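# Insert the held peg into the plate's hole until seated

## Task

The left gripper already grasps a peg a short distance above a plate, near the plate's hole. Lower the peg into that hole until it sits on the hole's bottom. Forcing or wedging the peg with too much force ends the attempt.

## Robot and tools

Robot: two arms, left_arm and right_arm, each with a two-finger gripper and a wrist camera. Only left_arm holds the peg; right_arm can stay idle but must still receive numbers in every row.

Frames. The scene frame has its origin at table-top height, midway between the nominal arm bases, with +z up, +x out over the table and left_arm on the +y side (arm names do not match image sides). Calibrated bases in the scene frame: left_arm at (-0.002, +0.268, -0.017) m, right_arm at (-0.005, -0.308, -0.013) m, both nearly level. Each arm reports its end_effector_position (m), end_effector_quat_wxyz, Hand target and any wrist camera pose in its own base frame. Fixed cameras and the table use the scene frame. Motion offsets run along the axes of that arm's current Hand target, not the base. On a gripper, the fingers point along its +z and close along its y; end_effector_position is the point between the pads, roughly 1 cm short of the fingertips. Reported poses may be off by a few centimetres.

execute_actions(actions, cameras). actions is a list of actions; each action is a table of up to 15 rows, one row per control step of 1/30 s; a shorter table repeats its final row until 15 steps have passed. Every row holds 14 numbers in [-1, 1]: left_arm dx, dy, dz, rx, ry, rz, opening, then right_arm in the same order. dx..rz are an offset from the Hand target as it was when that action began (every row measured from that same start, not from the row before), along the Hand target's axes; 1.0 equals 0.6 m or 180 degrees, and rx, ry, rz form a single rotation vector. Repeating an offset in a new action moves further. Opening is absolute: +1 fully open (0.094 m), -1 closed. Sending six zeros re-requests the current Hand target. An empty actions list just reports state and images.

move(target, speed, blend, opening_speed, blocking, cameras). target is one 14-number row laid out as above, or a list of up to 15 such rows; every row is an offset from the Hand targets at the move's start (same scale: 1.0 = 0.6 m or 180 degrees). The gripper travels a straight line, taking the shorter turn. speed is the path's top speed in m/s, 0.002 to 2.9 (default 0.25), turning at up to twice that in rad/s; one value or one per target. blend (m) rounds corners of a list. opening_speed is how fast commanded openings change, per second on the -1..+1 scale, minimum 0.2. Paths last at least 0.5 s and are cut off after 10 s. blocking=false returns after about 0.5 s while the move continues. The result adds a move: line giving the ending (done, off_target, moving, held, fault) and any limits (paced = pose clipped, held = steps withheld). done means at rest within 10 mm and 2 degrees of the target; neither done nor off_target tells you about contact. Moves do not avoid obstacles.

wait(seconds 0 to 10) lets the scene run with commands held. stop() brakes a running move. zoom_image(camera, region=[x0, y0, x1, y1]) enlarges part of a camera's latest image, region at most 504 by 504 pixels. finished_scene(scene=1) ends the scene irreversibly.

Cameras: cam_head_left, cam_head_right (fixed, scene frame), cam_left_wrist, cam_right_wrist, each 504x504; calibration (K, distortion, T_world_to_cam) is supplied and may be slightly off.

Result lines: end_effector_position and quat per arm; Hand target (last commanded pose after clipping; next offsets count from it); Tool commands (current opening commands); grip_measured (measured opening on the -1..+1 scale; last Joint positions entry is the opening in metres); Joint positions; Joint velocities, which say within noise when the arm is still; Joint torques in joint order, positive toward larger joint angles, with joints 1 to 3 wrapping sign past ±28 N m. MOTOR HOT appears at 75 °C; OVER-TEMPERATURE FAULT at 90 °C folds that arm away for good, and at 100 °C it collapses.

Key cautions:
- Keep the peg gripped: in every row send left_arm's current closing command as its seventh number. A 0 there is a half-open command and could release the peg.
- Descend slowly and in small steps; check camera views and position after each. A stuck gripper keeps pressing until you command its target back above the contact. Faster moves and targets set deeper past contact push harder; avoid jamming.
- Friction and gravity can leave the gripper short, low or tilted; very small commands may do nothing or drift sideways. Re-check orientation and correct tilt; command missing distance as an extra offset.
- Orientation commands are clipped to 40 degrees from the measured orientation per step.
- Keep paths away from an arm's own base (shoulder posture can flip), away from the bar, plate and rail fixtures near the bases, and keep the arms apart; hard contact between arms can fail the scene.
- Holding loads or straining against unreachable poses heats motors.
- Nothing may fall off the table; do not drop or fling the peg. Verify the peg is seated and stays so before finishing.

Each tool is called after ">>>" as name(argument=value, ...), one argument or row to a line, values as JSON.

## Session

>>> execute_actions(
  actions=[],
)

Scene clock: 0.00 s.
left_arm: end_effector_position=(+0.2753, -0.1532, +0.1252) grip_measured=-0.051 end_effector_quat_wxyz=(+0.006, +0.859, +0.511, -0.005) | right_arm: end_effector_position=(+0.3789, +0.0000, +0.4021) grip_measured=+1.000 end_effector_quat_wxyz=(+0.707, +0.000, +0.707, +0.000)
Joint positions: left_arm=[-0.5 1.729 1.476 -1.313 0.014 1.568 0.045] | right_arm=[0 1.047 1.047 0 0 0 0.094]
Joint velocities: within noise
Joint torques (N m): no reading
Motor temperatures (°C): left_arm=[24 31 35 27 26 28 27] | right_arm=[27 32 37 32 23 26 23]
Heat: left arm: 35 °C; right arm: 37 °C.
Hand target: left_arm +0.2778, -0.1531, +0.1340; +0.018, +0.858, +0.513, +0.003 | right_arm +0.3768, -0.0006, +0.4126; +0.717, +0.001, +0.697, -0.001
Tool commands: left_gripper/opening=-1.0 right_gripper/opening=+1.0

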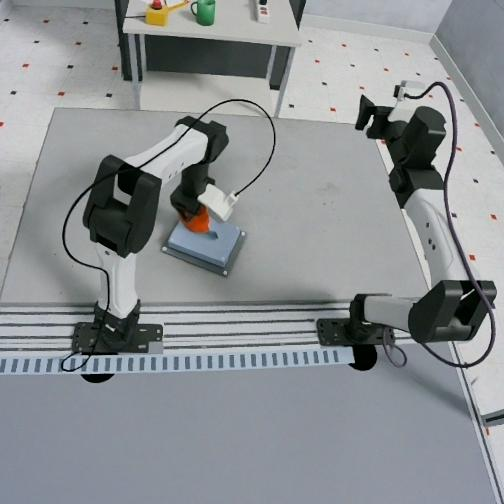

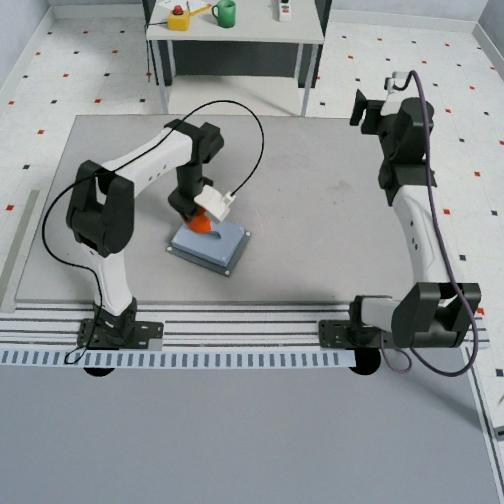

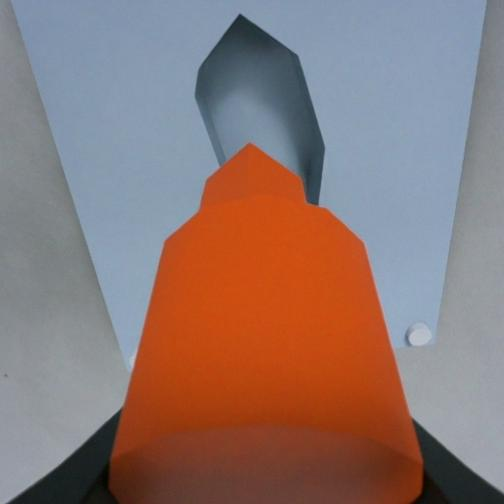

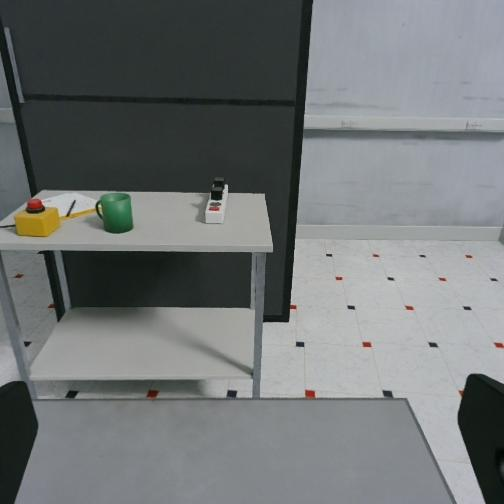

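>>> zoom_image(
  camera="cam_left_wrist",
  region=[100, 0, 400, 300],
)

>>> zoom_image(
  camera="cam_head_left",
  region=[150, 170, 260, 280],
)

>>> zoom_image(
  camera="cam_head_right",
  region=[150, 170, 260, 280],
)

Scaled by 1.680 from the camera's 504x504 image, which has a finer 720x720 frame.

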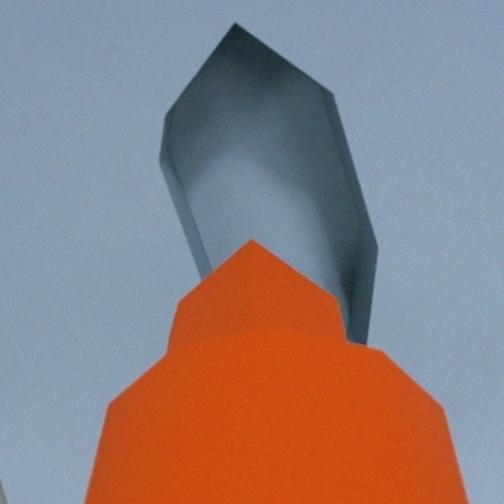

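Scaled by 4.582 from the camera's 504x504 image, which has a finer 720x720 frame.

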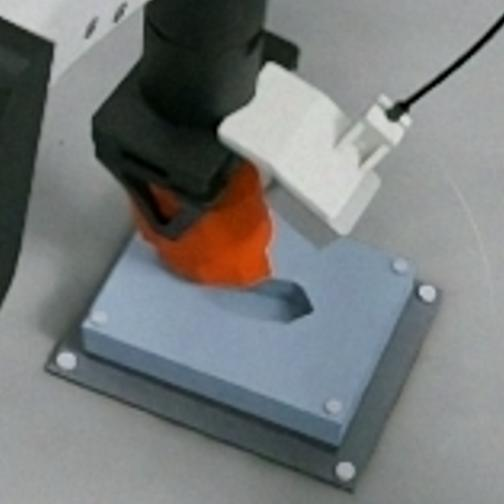

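Scaled by 4.582 from the camera's 504x504 image, which has a finer 720x720 frame.

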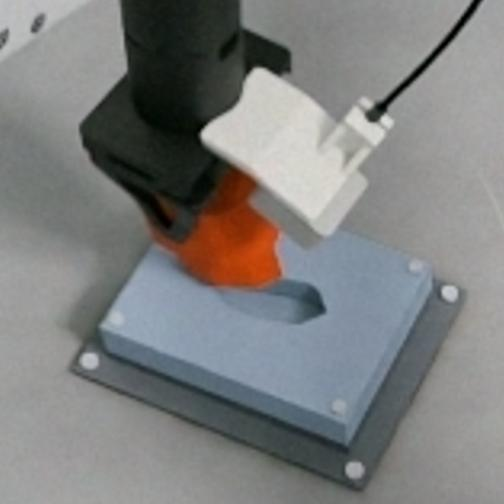

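>>> move(
  target=[0,0,-0.1,0,0,0,-1,0,0,0,0,0,0,1],
  speed=0.15,
)

>>> zoom_image(
  camera="cam_left_wrist",
  region=[50, 0, 450, 400],
)

>>> zoom_image(
  camera="cam_head_left",
  region=[150, 170, 260, 280],
)

>>> zoom_image(
  camera="cam_head_right",
  region=[150, 170, 260, 280],
)

Scene clock: 19.70 s.
left_arm: end_effector_position=(+0.2748, -0.1529, +0.1879) grip_measured=-0.051 end_effector_quat_wxyz=(+0.015, +0.859, +0.511, +0.001) | right_arm: end_effector_position=(+0.3789, +0.0000, +0.4021) grip_measured=+1.000 end_effector_quat_wxyz=(+0.707, +0.000, +0.707, +0.000)
Joint positions: left_arm=[-0.5 1.733 1.732 -1.542 0.014 1.568 0.045] | right_arm=[0 1.047 1.047 0 0 0 0.094]
Joint velocities: within noise
Joint torques (N m): left_arm=[-0.03 -8.21 7.61 0.12 -0.03 0.01] | right_arm=[0.32 -3.15 7.72 1.73 0 0.08]
Motor temperatures (°C): left_arm=[24 36 37 27 26 28 28] | right_arm=[27 33 44 36 23 26 23]
Heat: left arm: 37 °C; right arm: 44 °C.
Hand target: left_arm +0.2764, -0.1514, +0.1938; +0.018, +0.858, +0.513, +0.003 | right_arm +0.3768, -0.0006, +0.4126; +0.717, +0.001, +0.697, -0.001
Off the commanded pose: left_arm 0.006 m, 0 deg | right_arm 0.011 m, 2 deg.
move: off_target (right_arm)
camera_calibration:
cam_left_wrist: T_world_to_cam=[[-0.879651, 0.473017, -0.0496951, 0.324551], [0.414212, 0.813236, 0.408749, -0.0283073], [0.233759, 0.338972, -0.911293, 0.245632], [0, 0, 0, 1]] pos_world=[0.239798, -0.21376, 0.251542]

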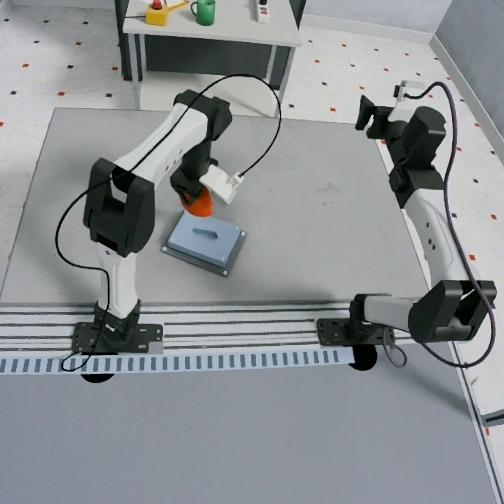

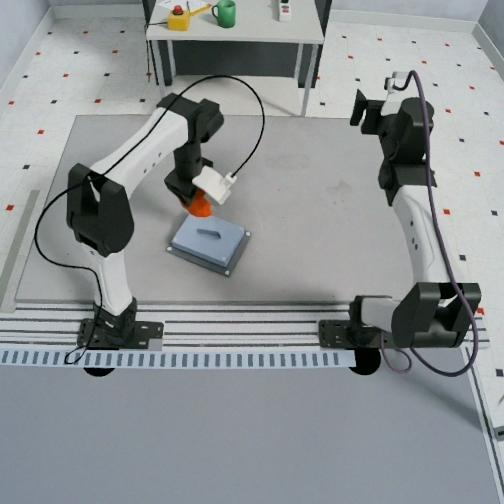

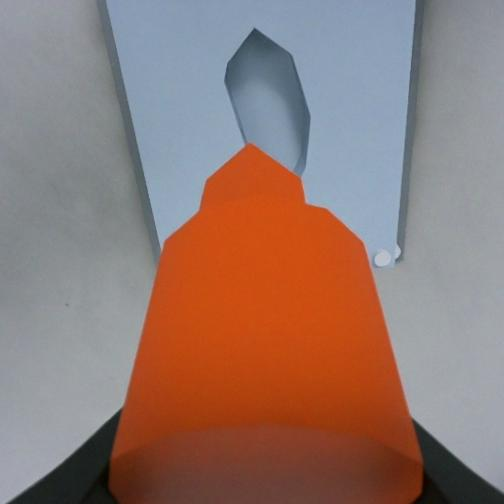

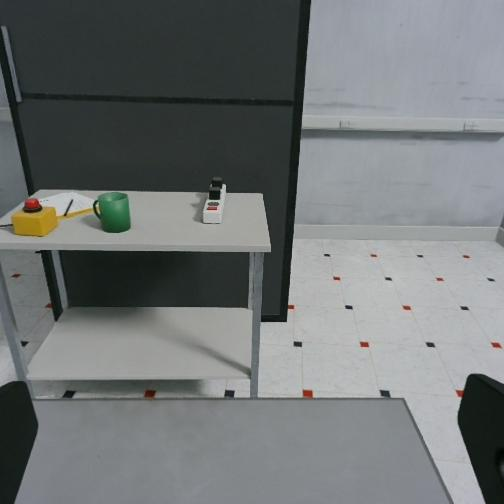

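Scaled by 1.260 from the camera's 504x504 image, which has a finer 720x720 frame.

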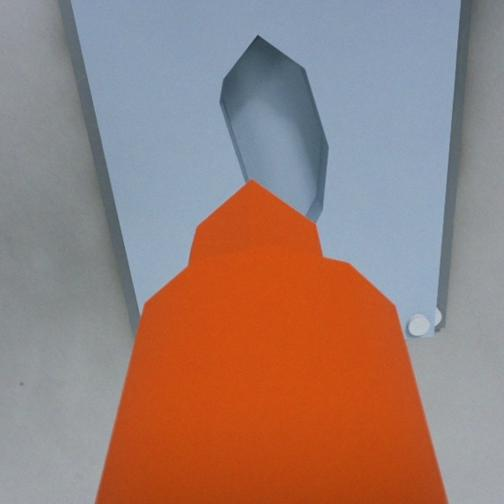

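Scaled by 4.582 from the camera's 504x504 image, which has a finer 720x720 frame.

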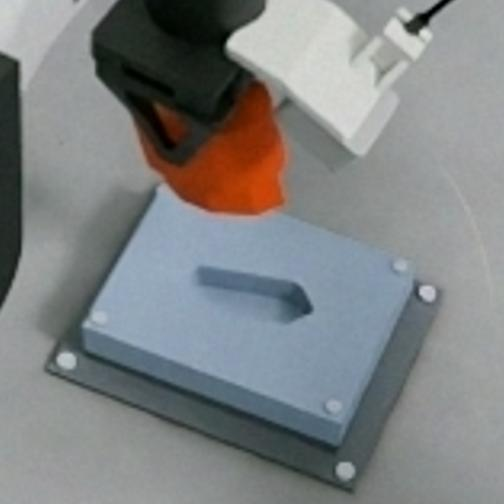

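Scaled by 4.582 from the camera's 504x504 image, which has a finer 720x720 frame.

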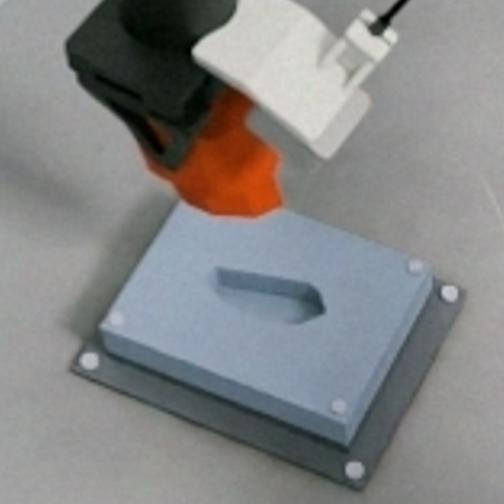

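>>> move(
  target=[-0.0503,-0.0055,0.05,0.0029,-0.0067,-0.0333,-1,0,0,0,0,0,0,1],
  speed=0.15,
)

>>> zoom_image(
  camera="cam_left_wrist",
  region=[180, 50, 330, 200],
)

Scene clock: 66.07 s.
left_arm: end_effector_position=(+0.2606, -0.1738, +0.1600) grip_measured=-0.051 end_effector_quat_wxyz=(+0.005, +0.833, +0.553, -0.009) | right_arm: end_effector_position=(+0.3789, +0.0000, +0.4021) grip_measured=+1.000 end_effector_quat_wxyz=(+0.707, +0.000, +0.707, +0.000)
Joint positions: left_arm=[-0.577 1.733 1.619 -1.456 0.02 1.391 0.045] | right_arm=[0 1.047 1.047 0 0 0 0.094]
Joint velocities: within noise
Joint torques (N m): left_arm=[-0.76 -10.25 5.03 0.4 0.11 -0.13] | right_arm=[0.31 -3.12 7.71 1.74 0.01 0.07]
Motor temperatures (°C): left_arm=[24 41 42 26 26 27 29] | right_arm=[27 33 49 39 23 26 23]
Heat: left arm: 42 °C; right arm: 49 °C.
Hand target: left_arm +0.2599, -0.1773, +0.1642; +0.019, +0.830, +0.557, -0.010 | right_arm +0.3768, -0.0006, +0.4126; +0.717, +0.001, +0.697, -0.001
Off the commanded pose: left_arm 0.005 m, 2 deg | right_arm 0.011 m, 2 deg.
move: off_target (right_arm)
camera_calibration:
cam_left_wrist: T_world_to_cam=[[-0.923288, 0.383578, -0.0201815, 0.311733], [0.343372, 0.847777, 0.404191, 0.0312594], [0.172148, 0.366255, -0.914452, 0.251863], [0, 0, 0, 1]] pos_world=[0.233728, -0.238321, 0.223973]

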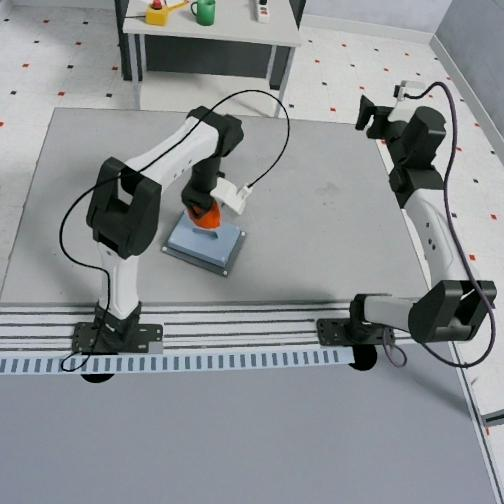

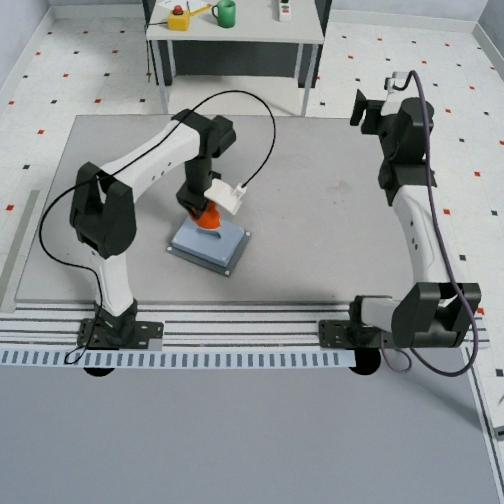

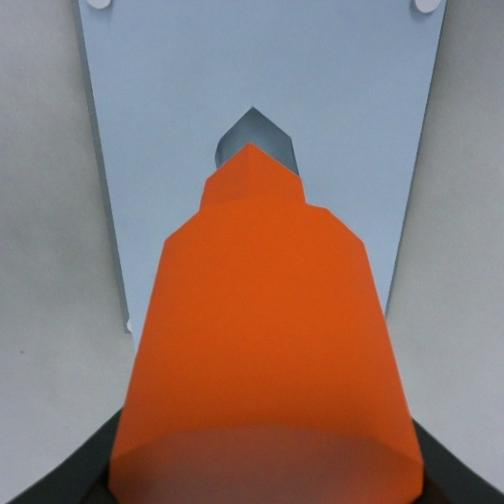

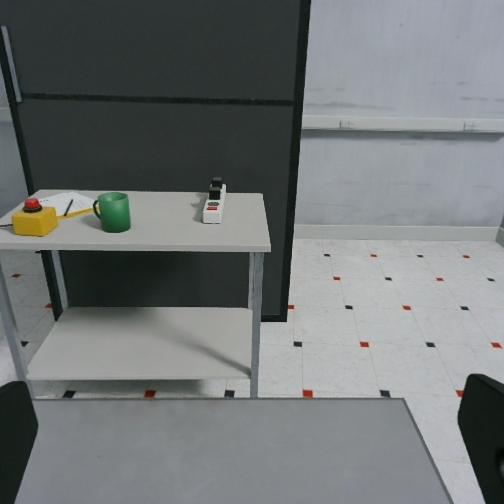

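Scaled by 3.360 from the camera's 504x504 image, which has a finer 720x720 frame.

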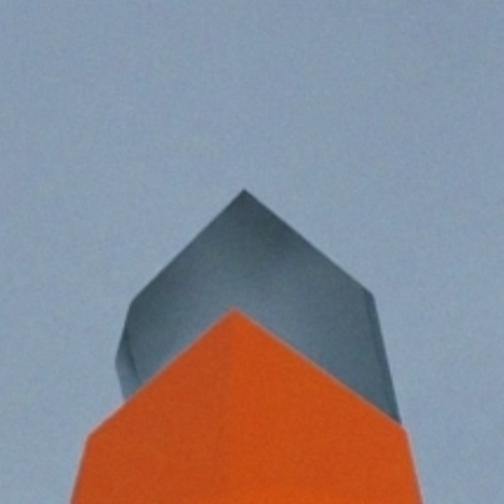

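>>> zoom_image(
  camera="cam_left_wrist",
  region=[90, 130, 440, 480],
)

>>> zoom_image(
  camera="cam_head_left",
  region=[165, 155, 255, 245],
)

>>> zoom_image(
  camera="cam_head_right",
  region=[165, 155, 255, 245],
)

Scaled by 1.440 from the camera's 504x504 image, which has a finer 720x720 frame.

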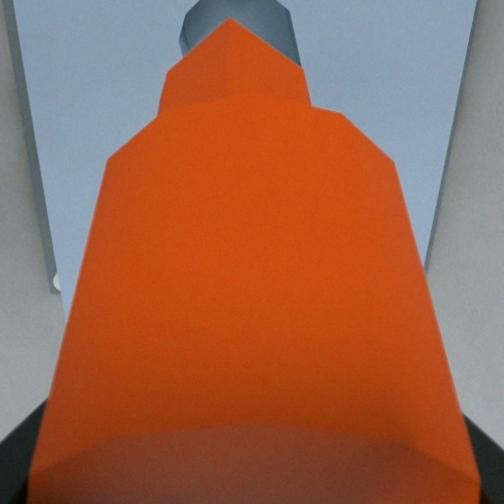

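Scaled by 5.600 from the camera's 504x504 image, which has a finer 720x720 frame.

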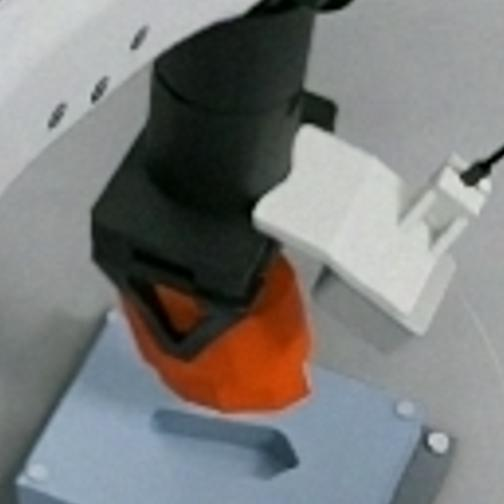

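Scaled by 5.600 from the camera's 504x504 image, which has a finer 720x720 frame.

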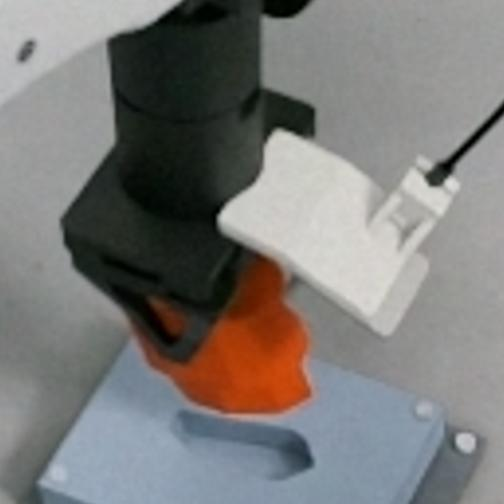

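>>> move(
  target=[-0.0293,-0.0008,-0.001,0,0.0944,0,-1,0,0,0,0,0,0,1],
  speed=0.15,
)

>>> zoom_image(
  camera="cam_left_wrist",
  region=[180, 50, 330, 200],
)

>>> zoom_image(
  camera="cam_head_right",
  region=[165, 165, 255, 255],
)

Scene clock: 137.43 s.
left_arm: end_effector_position=(+0.2501, -0.1950, +0.1579) grip_measured=-0.050 end_effector_quat_wxyz=(-0.063, +0.826, +0.551, +0.101) | right_arm: end_effector_position=(+0.3789, +0.0000, +0.4021) grip_measured=+1.000 end_effector_quat_wxyz=(+0.707, +0.000, +0.707, +0.000)
Joint positions: left_arm=[-0.783 1.819 1.695 -1.532 -0.223 1.174 0.045] | right_arm=[0 1.047 1.047 0 0 0 0.094]
Joint velocities: within noise
Joint torques (N m): left_arm=[-0.7 -9.07 7.8 -0.16 -0.38 -0.14] | right_arm=[0.27 -3.14 7.71 1.72 0.01 0.07]
Motor temperatures (°C): left_arm=[24 48 40 26 26 27 30] | right_arm=[27 33 51 42 23 26 23]
Heat: left arm: 48 °C; right arm: 51 °C.
Hand target: left_arm +0.2528, -0.1933, +0.1654; -0.063, +0.823, +0.554, +0.113 | right_arm +0.3768, -0.0006, +0.4126; +0.717, +0.001, +0.697, -0.001
Off the commanded pose: left_arm 0.008 m, 1 deg | right_arm 0.011 m, 2 deg.
move: off_target (right_arm)
camera_calibration:
cam_left_wrist: T_world_to_cam=[[-0.921499, 0.387227, -0.0298985, 0.311856], [0.285281, 0.727109, 0.624442, 0.00977832], [0.26354, 0.566893, -0.780499, 0.254687], [0, 0, 0, 1]] pos_world=[0.217465, -0.272249, 0.202001]

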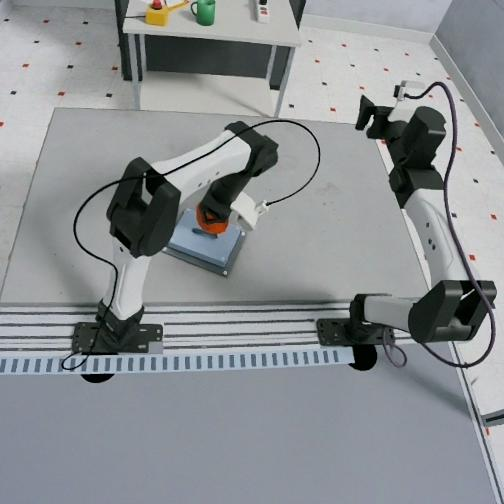

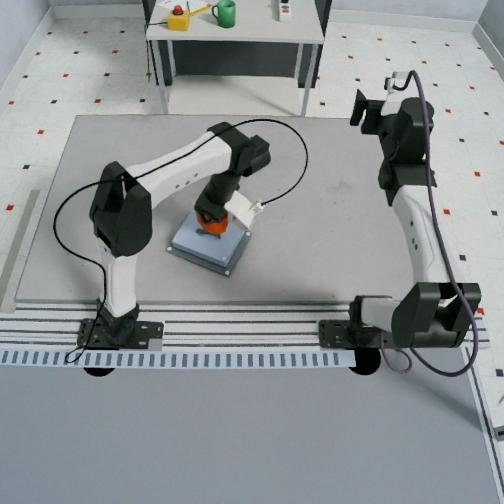

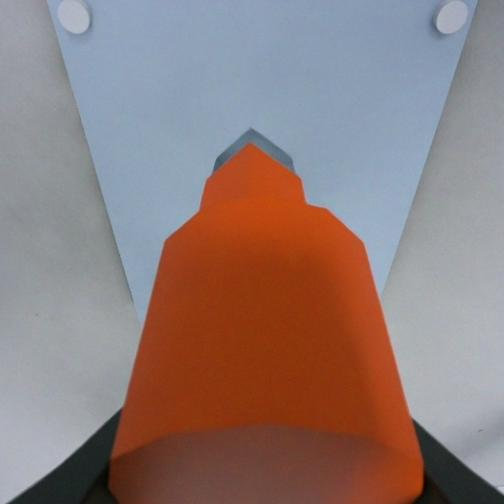

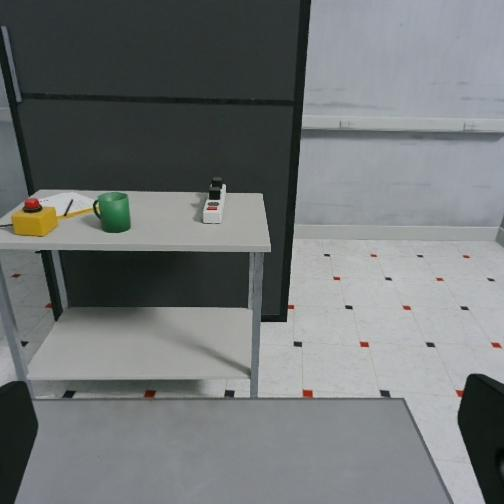

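Scaled by 3.360 from the camera's 504x504 image, which has a finer 720x720 frame.

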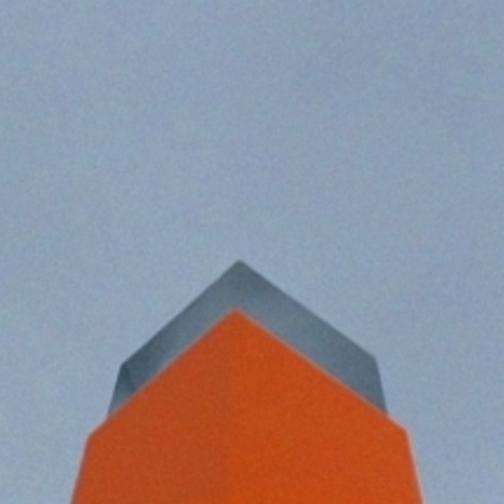

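Scaled by 5.600 from the camera's 504x504 image, which has a finer 720x720 frame.

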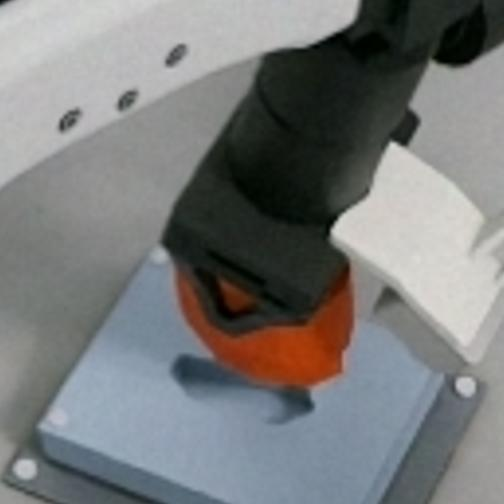

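>>> move(
  target=[0.004,0,0.0327,0,0.0072,0,-1,0,0,0,0,0,0,1],
  speed=0.12,
  cameras=["cam_left_wrist", "cam_head_right"],
)

>>> zoom_image(
  camera="cam_left_wrist",
  region=[195, 120, 315, 240],
)

Scene clock: 155.20 s.
left_arm: end_effector_position=(+0.2510, -0.1907, +0.1451) grip_measured=-0.050 end_effector_quat_wxyz=(-0.072, +0.825, +0.549, +0.110) | right_arm: end_effector_position=(+0.3789, +0.0000, +0.4021) grip_measured=+1.000 end_effector_quat_wxyz=(+0.707, +0.000, +0.707, +0.000)
Joint positions: left_arm=[-0.783 1.819 1.639 -1.491 -0.245 1.173 0.045] | right_arm=[0 1.047 1.047 0 0 0 0.094]
Joint velocities: within noise
Joint torques (N m): left_arm=[0.1 -9.92 5 0.13 -0.39 -0.05] | right_arm=[0.32 -3.15 7.68 1.73 0.02 0.06]
Motor temperatures (°C): left_arm=[24 45 40 26 26 27 31] | right_arm=[27 32 52 43 23 26 23]
Heat: left arm: 45 °C; right arm: 52 °C.
Hand target: left_arm +0.2560, -0.1867, +0.1471; -0.069, +0.821, +0.553, +0.122 | right_arm +0.3768, -0.0006, +0.4126; +0.717, +0.001, +0.697, -0.001
Off the commanded pose: left_arm 0.007 m, 2 deg | right_arm 0.011 m, 2 deg.
move: off_target (right_arm)
camera_calibration:
cam_left_wrist: T_world_to_cam=[[-0.920914, 0.389026, -0.0240087, 0.310022], [0.283237, 0.71026, 0.644443, 0.00887823], [0.267757, 0.586677, -0.764275, 0.242476], [0, 0, 0, 1]] pos_world=[0.218064, -0.269167, 0.18704]
Images, in order (width x height): cam_head_right 504x504, cam_left_wrist 504x504.

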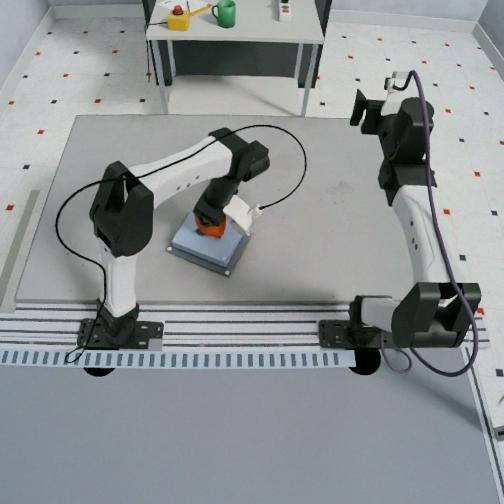

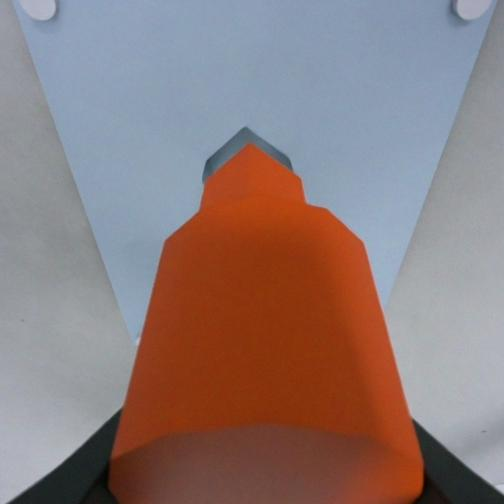

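Scaled by 4.200 from the camera's 504x504 image, which has a finer 720x720 frame.

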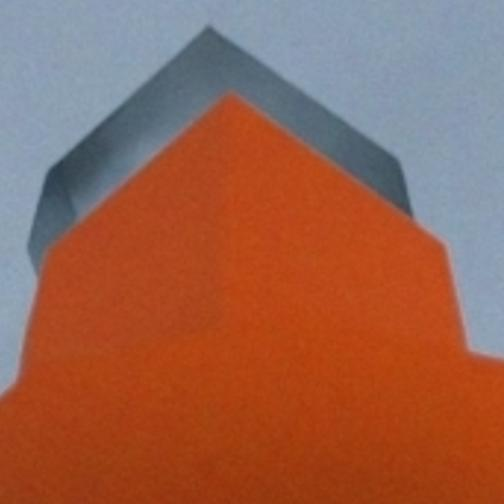

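>>> move(
  target=[0.001,0.0013,0.016,0,0,-0.0044,-1,0,0,0,0,0,0,1],
  speed=0.08,
  cameras=["cam_left_wrist", "cam_head_right"],
)

>>> zoom_image(
  camera="cam_left_wrist",
  region=[195, 120, 315, 240],
)

Scene clock: 169.50 s.
left_arm: end_effector_position=(+0.2527, -0.1888, +0.1351) grip_measured=-0.050 end_effector_quat_wxyz=(-0.073, +0.823, +0.552, +0.110) | right_arm: end_effector_position=(+0.3789, +0.0000, +0.4021) grip_measured=+1.000 end_effector_quat_wxyz=(+0.707, +0.000, +0.707, +0.000)
Joint positions: left_arm=[-0.775 1.819 1.599 -1.452 -0.246 1.173 0.045] | right_arm=[0 1.047 1.047 0 0 0 0.094]
Joint velocities: within noise
Joint torques (N m): left_arm=[0.32 -10.28 4.97 0.13 -0.39 -0.08] | right_arm=[0.38 -3.15 7.61 1.71 0.01 0.08]
Motor temperatures (°C): left_arm=[24 45 40 26 26 27 31] | right_arm=[27 32 52 44 23 26 23]
Heat: left arm: 45 °C; right arm: 52 °C.
Hand target: left_arm +0.2581, -0.1840, +0.1381; -0.068, +0.817, +0.559, +0.123 | right_arm +0.3768, -0.0006, +0.4126; +0.717, +0.001, +0.697, -0.001
Off the commanded pose: left_arm 0.008 m, 2 deg | right_arm 0.011 m, 2 deg.
move: off_target (right_arm)
camera_calibration:
cam_left_wrist: T_world_to_cam=[[-0.923815, 0.382102, -0.0237577, 0.310098], [0.277685, 0.711497, 0.645495, 0.0150112], [0.263549, 0.589721, -0.763395, 0.234695], [0, 0, 0, 1]] pos_world=[0.220451, -0.267574, 0.176842]
Images, in order (width x height): cam_head_right 504x504, cam_left_wrist 504x504.

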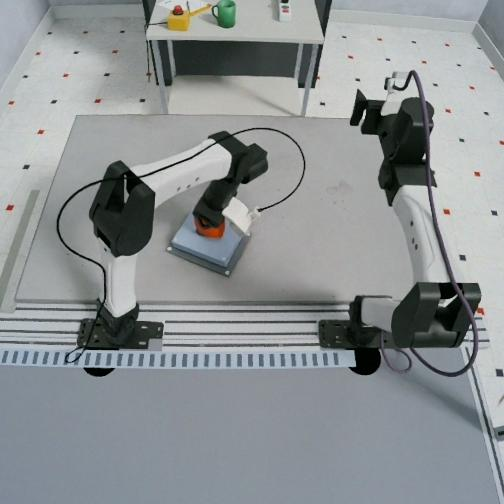

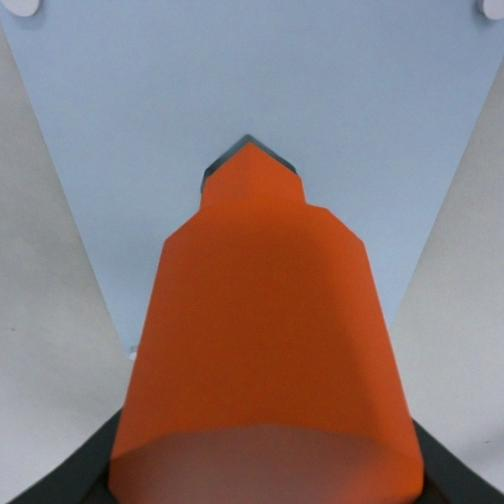

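Scaled by 4.200 from the camera's 504x504 image, which has a finer 720x720 frame.

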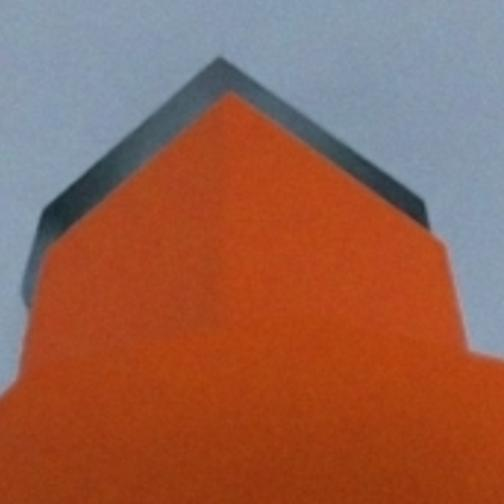

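>>> move(
  target=[-0.0003,-0.001,0.0052,-0.0072,0,0,-1,0,0,0,0,0,0,1],
  speed=0.08,
  cameras=["cam_left_wrist"],
)

>>> zoom_image(
  camera="cam_left_wrist",
  region=[195, 120, 315, 240],
)

Scene clock: 186.63 s.
left_arm: end_effector_position=(+0.2533, -0.1875, +0.1252) grip_measured=-0.050 end_effector_quat_wxyz=(-0.075, +0.823, +0.551, +0.114) | right_arm: end_effector_position=(+0.3789, +0.0000, +0.4021) grip_measured=+1.000 end_effector_quat_wxyz=(+0.707, +0.000, +0.707, +0.000)
Joint positions: left_arm=[-0.775 1.819 1.558 -1.413 -0.254 1.173 0.045] | right_arm=[0 1.047 1.047 0 0 0 0.094]
Joint velocities: within noise
Joint torques (N m): left_arm=[0.06 -12.45 4.96 0.13 -0.37 -0.06] | right_arm=[0.29 -3.22 7.69 1.72 0.02 0.06]
Motor temperatures (°C): left_arm=[24 46 39 25 26 27 31] | right_arm=[27 32 52 44 23 26 23]
Heat: left arm: 46 °C; right arm: 52 °C.
Hand target: left_arm +0.2579, -0.1832, +0.1350; -0.059, +0.818, +0.557, +0.129 | right_arm +0.3768, -0.0006, +0.4126; +0.717, +0.001, +0.697, -0.001
Off the commanded pose: left_arm 0.012 m, 3 deg | right_arm 0.011 m, 2 deg.
move: off_target (left_arm, right_arm)
camera_calibration:
cam_left_wrist: T_world_to_cam=[[-0.923396, 0.383058, -0.0246225, 0.31001], [0.275699, 0.706495, 0.651809, 0.0190413], [0.267077, 0.59509, -0.757983, 0.225637], [0, 0, 0, 1]] pos_world=[0.22075, -0.266479, 0.166251]
Images, in order (width x height): cam_left_wrist 504x504.

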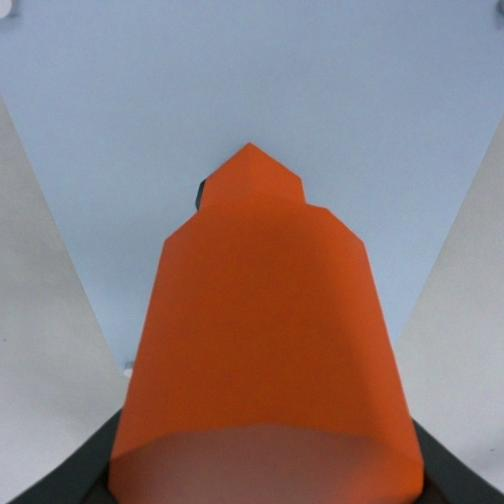

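Scaled by 4.200 from the camera's 504x504 image, which has a finer 720x720 frame.

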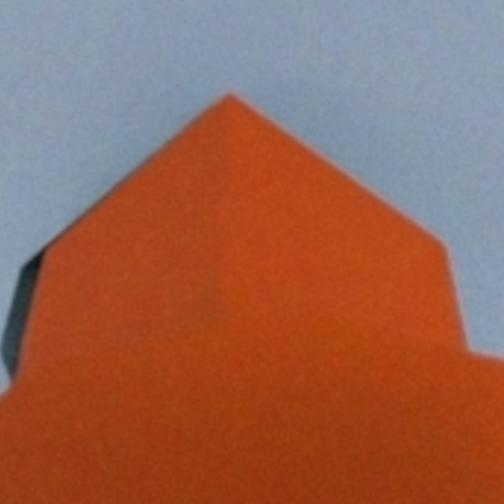

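>>> move(
  target=[0.003,0.0015,-0.006,0,0,0,-1,0,0,0,0,0,0,1],
  speed=0.08,
  cameras=["cam_left_wrist"],
)

>>> zoom_image(
  camera="cam_left_wrist",
  region=[195, 120, 315, 240],
)

Scene clock: 211.83 s.
left_arm: end_effector_position=(+0.2535, -0.1876, +0.1252) grip_measured=-0.050 end_effector_quat_wxyz=(-0.075, +0.823, +0.551, +0.114) | right_arm: end_effector_position=(+0.3789, +0.0000, +0.4021) grip_measured=+1.000 end_effector_quat_wxyz=(+0.707, +0.000, +0.707, +0.000)
Joint positions: left_arm=[-0.775 1.819 1.558 -1.413 -0.255 1.173 0.045] | right_arm=[0 1.047 1.047 0 0 0 0.094]
Joint velocities: within noise
Joint torques (N m): left_arm=[0.28 -12.38 6.35 -0.03 -0.4 -0.03] | right_arm=[0.24 -3.19 7.65 1.71 0 0.07]
Motor temperatures (°C): left_arm=[24 50 39 25 26 27 31] | right_arm=[27 32 53 45 23 26 23]
Heat: left arm: 50 °C; right arm: 53 °C.
Hand target: left_arm +0.2588, -0.1828, +0.1390; -0.059, +0.818, +0.557, +0.129 | right_arm +0.3768, -0.0006, +0.4126; +0.717, +0.001, +0.697, -0.001
Off the commanded pose: left_arm 0.016 m, 3 deg | right_arm 0.011 m, 2 deg.
move: off_target (left_arm, right_arm)
camera_calibration:
cam_left_wrist: T_world_to_cam=[[-0.923372, 0.383063, -0.0254515, 0.310273], [0.275202, 0.706682, 0.651817, 0.0192434], [0.267673, 0.594865, -0.757949, 0.225472], [0, 0, 0, 1]] pos_world=[0.220849, -0.266579, 0.16625]
Images, in order (width x height): cam_left_wrist 504x504.

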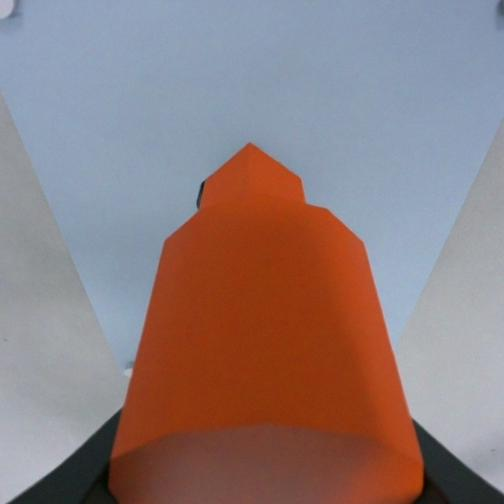

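Scaled by 4.200 from the camera's 504x504 image, which has a finer 720x720 frame.

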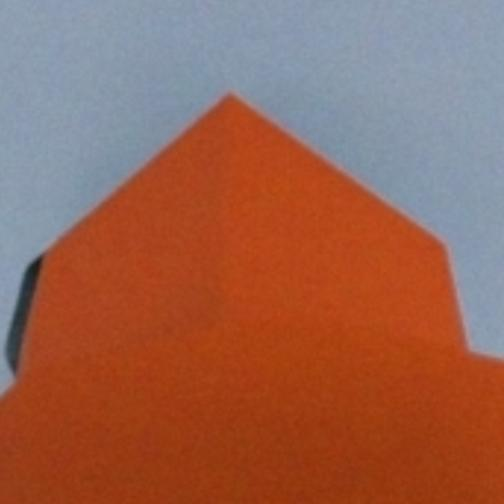

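>>> move(
  target=[0.0023,0,-0.008,0,0,0,-1,0,0,0,0,0,0,1],
  speed=0.08,
  cameras=["cam_left_wrist"],
)

>>> zoom_image(
  camera="cam_left_wrist",
  region=[195, 120, 315, 240],
)

Scene clock: 216.37 s.
left_arm: end_effector_position=(+0.2532, -0.1873, +0.1252) grip_measured=-0.050 end_effector_quat_wxyz=(-0.076, +0.823, +0.551, +0.114) | right_arm: end_effector_position=(+0.3789, +0.0000, +0.4021) grip_measured=+1.000 end_effector_quat_wxyz=(+0.707, +0.000, +0.707, +0.000)
Joint positions: left_arm=[-0.775 1.819 1.558 -1.414 -0.255 1.173 0.045] | right_arm=[0 1.047 1.047 0 0 0 0.094]
Joint velocities: within noise
Joint torques (N m): left_arm=[0.25 -12.49 7.86 -0.2 -0.4 -0.04] | right_arm=[0.32 -3.12 7.69 1.71 0.01 0.06]
Motor temperatures (°C): left_arm=[24 50 40 25 26 27 31] | right_arm=[27 32 53 45 23 26 23]
Heat: left arm: 50 °C; right arm: 53 °C.
Hand target: left_arm +0.2586, -0.1827, +0.1440; -0.059, +0.818, +0.557, +0.129 | right_arm +0.3768, -0.0006, +0.4126; +0.717, +0.001, +0.697, -0.001
Off the commanded pose: left_arm 0.020 m, 3 deg | right_arm 0.011 m, 2 deg.
move: off_target (left_arm, right_arm)
camera_calibration:
cam_left_wrist: T_world_to_cam=[[-0.923372, 0.383146, -0.0241541, 0.309874], [0.27579, 0.705784, 0.65254, 0.0185684], [0.267066, 0.595876, -0.757369, 0.22563], [0, 0, 0, 1]] pos_world=[0.22075, -0.26628, 0.166253]
Images, in order (width x height): cam_left_wrist 504x504.

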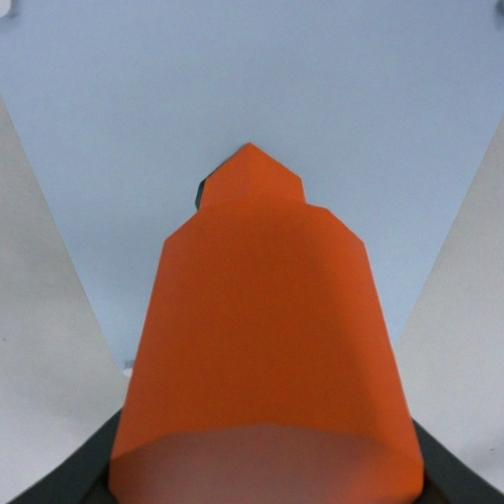

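Scaled by 4.200 from the camera's 504x504 image, which has a finer 720x720 frame.

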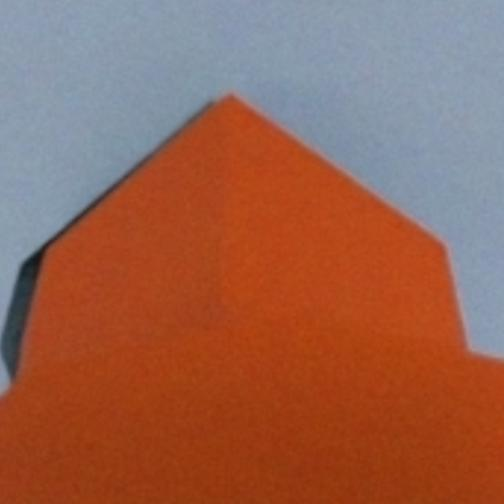

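>>> move(
  target=[0.0038,0,-0.0133,0,0,0,-1,0,0,0,0,0,0,1],
  speed=0.08,
  cameras=["cam_left_wrist"],
)

>>> zoom_image(
  camera="cam_left_wrist",
  region=[195, 120, 315, 240],
)

Scene clock: 224.40 s.
left_arm: end_effector_position=(+0.2536, -0.1877, +0.1340) grip_measured=-0.050 end_effector_quat_wxyz=(-0.075, +0.823, +0.551, +0.114) | right_arm: end_effector_position=(+0.3789, +0.0000, +0.4021) grip_measured=+1.000 end_effector_quat_wxyz=(+0.707, +0.000, +0.707, +0.000)
Joint positions: left_arm=[-0.775 1.819 1.593 -1.447 -0.255 1.173 0.045] | right_arm=[0 1.047 1.047 0 0 0 0.094]
Joint velocities: within noise
Joint torques (N m): left_arm=[0.21 -12.42 7.77 -0.22 -0.4 -0.04] | right_arm=[0.34 -3.14 7.71 1.72 0.02 0.08]
Motor temperatures (°C): left_arm=[24 51 41 25 26 27 31] | right_arm=[27 32 53 46 23 26 23]
Heat: left arm: 51 °C; right arm: 53 °C.
Hand target: left_arm +0.2582, -0.1825, +0.1523; -0.059, +0.818, +0.557, +0.129 | right_arm +0.3768, -0.0006, +0.4126; +0.717, +0.001, +0.697, -0.001
Off the commanded pose: left_arm 0.020 m, 3 deg | right_arm 0.011 m, 2 deg.
move: off_target (left_arm, right_arm)
camera_calibration:
cam_left_wrist: T_world_to_cam=[[-0.923344, 0.383098, -0.0259119, 0.310671], [0.27489, 0.706639, 0.651994, 0.0135721], [0.268088, 0.594892, -0.757781, 0.231925], [0, 0, 0, 1]] pos_world=[0.220949, -0.266579, 0.17495]
Images, in order (width x height): cam_left_wrist 504x504.

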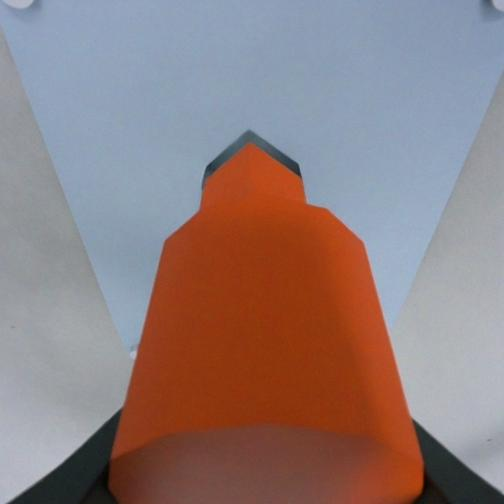

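Scaled by 4.200 from the camera's 504x504 image, which has a finer 720x720 frame.

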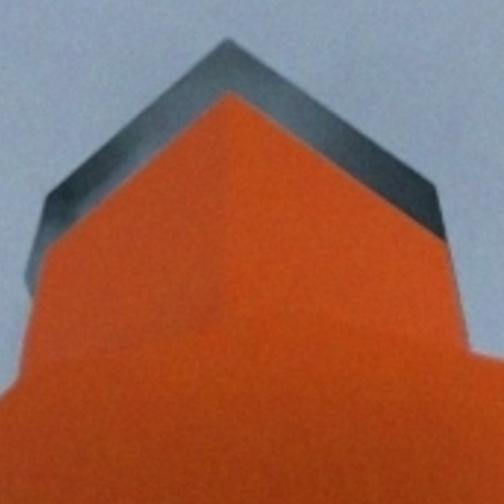

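>>> move(
  target=[-0.0052,0,0.0255,0,0,0,-1,0,0,0,0,0,0,1],
  speed=0.05,
  cameras=["cam_left_wrist"],
)

>>> zoom_image(
  camera="cam_left_wrist",
  region=[195, 120, 315, 240],
)

Scene clock: 247.43 s.
left_arm: end_effector_position=(+0.2536, -0.1876, +0.1268) grip_measured=-0.050 end_effector_quat_wxyz=(-0.075, +0.823, +0.551, +0.115) | right_arm: end_effector_position=(+0.3789, +0.0000, +0.4021) grip_measured=+1.000 end_effector_quat_wxyz=(+0.707, +0.000, +0.707, +0.000)
Joint positions: left_arm=[-0.775 1.819 1.564 -1.418 -0.255 1.173 0.045] | right_arm=[0 1.047 1.047 0 0 0 0.094]
Joint velocities: within noise
Joint torques (N m): left_arm=[0.55 -12.49 4.97 0.13 -0.4 0] | right_arm=[0.36 -3.14 7.69 1.72 0 0.06]
Motor temperatures (°C): left_arm=[24 53 41 25 26 27 32] | right_arm=[27 32 54 46 23 26 23]
Heat: left arm: 53 °C; right arm: 54 °C.
Hand target: left_arm +0.2594, -0.1817, +0.1368; -0.059, +0.818, +0.557, +0.129 | right_arm +0.3768, -0.0006, +0.4126; +0.717, +0.001, +0.697, -0.001
Off the commanded pose: left_arm 0.013 m, 3 deg | right_arm 0.011 m, 2 deg.
move: off_target (left_arm, right_arm)
camera_calibration:
cam_left_wrist: T_world_to_cam=[[-0.923306, 0.383173, -0.0261627, 0.31063], [0.274721, 0.706508, 0.652207, 0.0182056], [0.268393, 0.594999, -0.757589, 0.226372], [0, 0, 0, 1]] pos_world=[0.221049, -0.266579, 0.16775]
Images, in order (width x height): cam_left_wrist 504x504.

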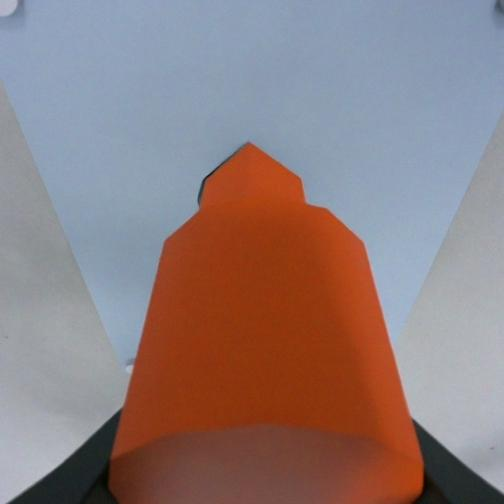

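Scaled by 4.200 from the camera's 504x504 image, which has a finer 720x720 frame.

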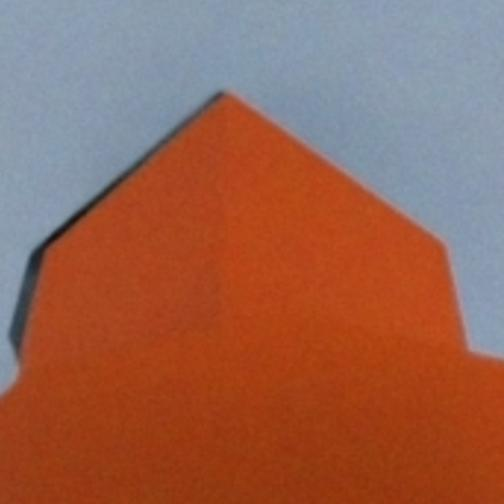

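>>> move(
  target=[0.001,0.0005,0.0052,0,0,0,-1,0,0,0,0,0,0,1],
  speed=0.05,
  cameras=["cam_left_wrist"],
)

>>> zoom_image(
  camera="cam_left_wrist",
  region=[195, 120, 315, 240],
)

Scene clock: 256.37 s.
left_arm: end_effector_position=(+0.2549, -0.1859, +0.1237) grip_measured=-0.050 end_effector_quat_wxyz=(-0.075, +0.821, +0.554, +0.114) | right_arm: end_effector_position=(+0.3789, +0.0000, +0.4021) grip_measured=+1.000 end_effector_quat_wxyz=(+0.707, +0.000, +0.707, +0.000)
Joint positions: left_arm=[-0.768 1.819 1.552 -1.406 -0.255 1.173 0.045] | right_arm=[0 1.047 1.047 0 0 0 0.094]
Joint velocities: within noise
Joint torques (N m): left_arm=[0.36 -12.56 4.94 0.12 -0.4 0.05] | right_arm=[0.29 -3.18 7.71 1.72 0.01 0.06]
Motor temperatures (°C): left_arm=[24 53 41 25 26 27 32] | right_arm=[27 32 54 46 23 26 23]
Heat: left arm: 53 °C; right arm: 54 °C.
Hand target: left_arm +0.2602, -0.1806, +0.1339; -0.059, +0.818, +0.557, +0.129 | right_arm +0.3768, -0.0006, +0.4126; +0.717, +0.001, +0.697, -0.001
Off the commanded pose: left_arm 0.013 m, 3 deg | right_arm 0.011 m, 2 deg.
move: off_target (left_arm, right_arm)
camera_calibration:
cam_left_wrist: T_world_to_cam=[[-0.925892, 0.376862, -0.0264324, 0.310576], [0.269774, 0.708528, 0.652082, 0.0203386], [0.264473, 0.596627, -0.757688, 0.223974], [0, 0, 0, 1]] pos_world=[0.222838, -0.265084, 0.164649]
Images, in order (width x height): cam_left_wrist 504x504.

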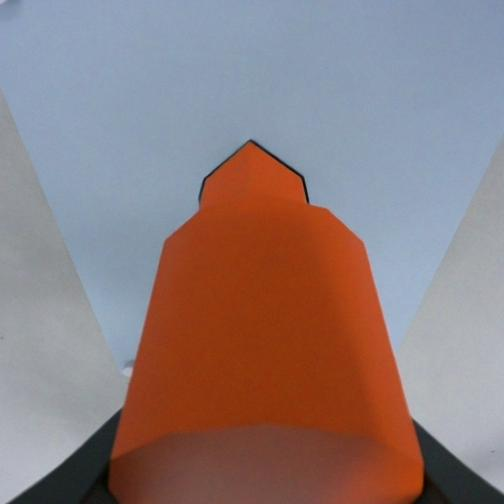

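Scaled by 4.200 from the camera's 504x504 image, which has a finer 720x720 frame.

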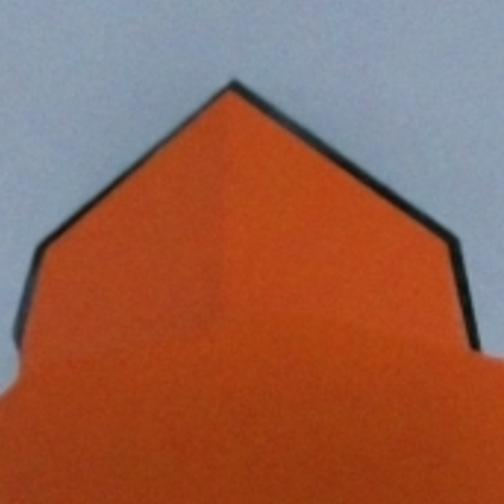

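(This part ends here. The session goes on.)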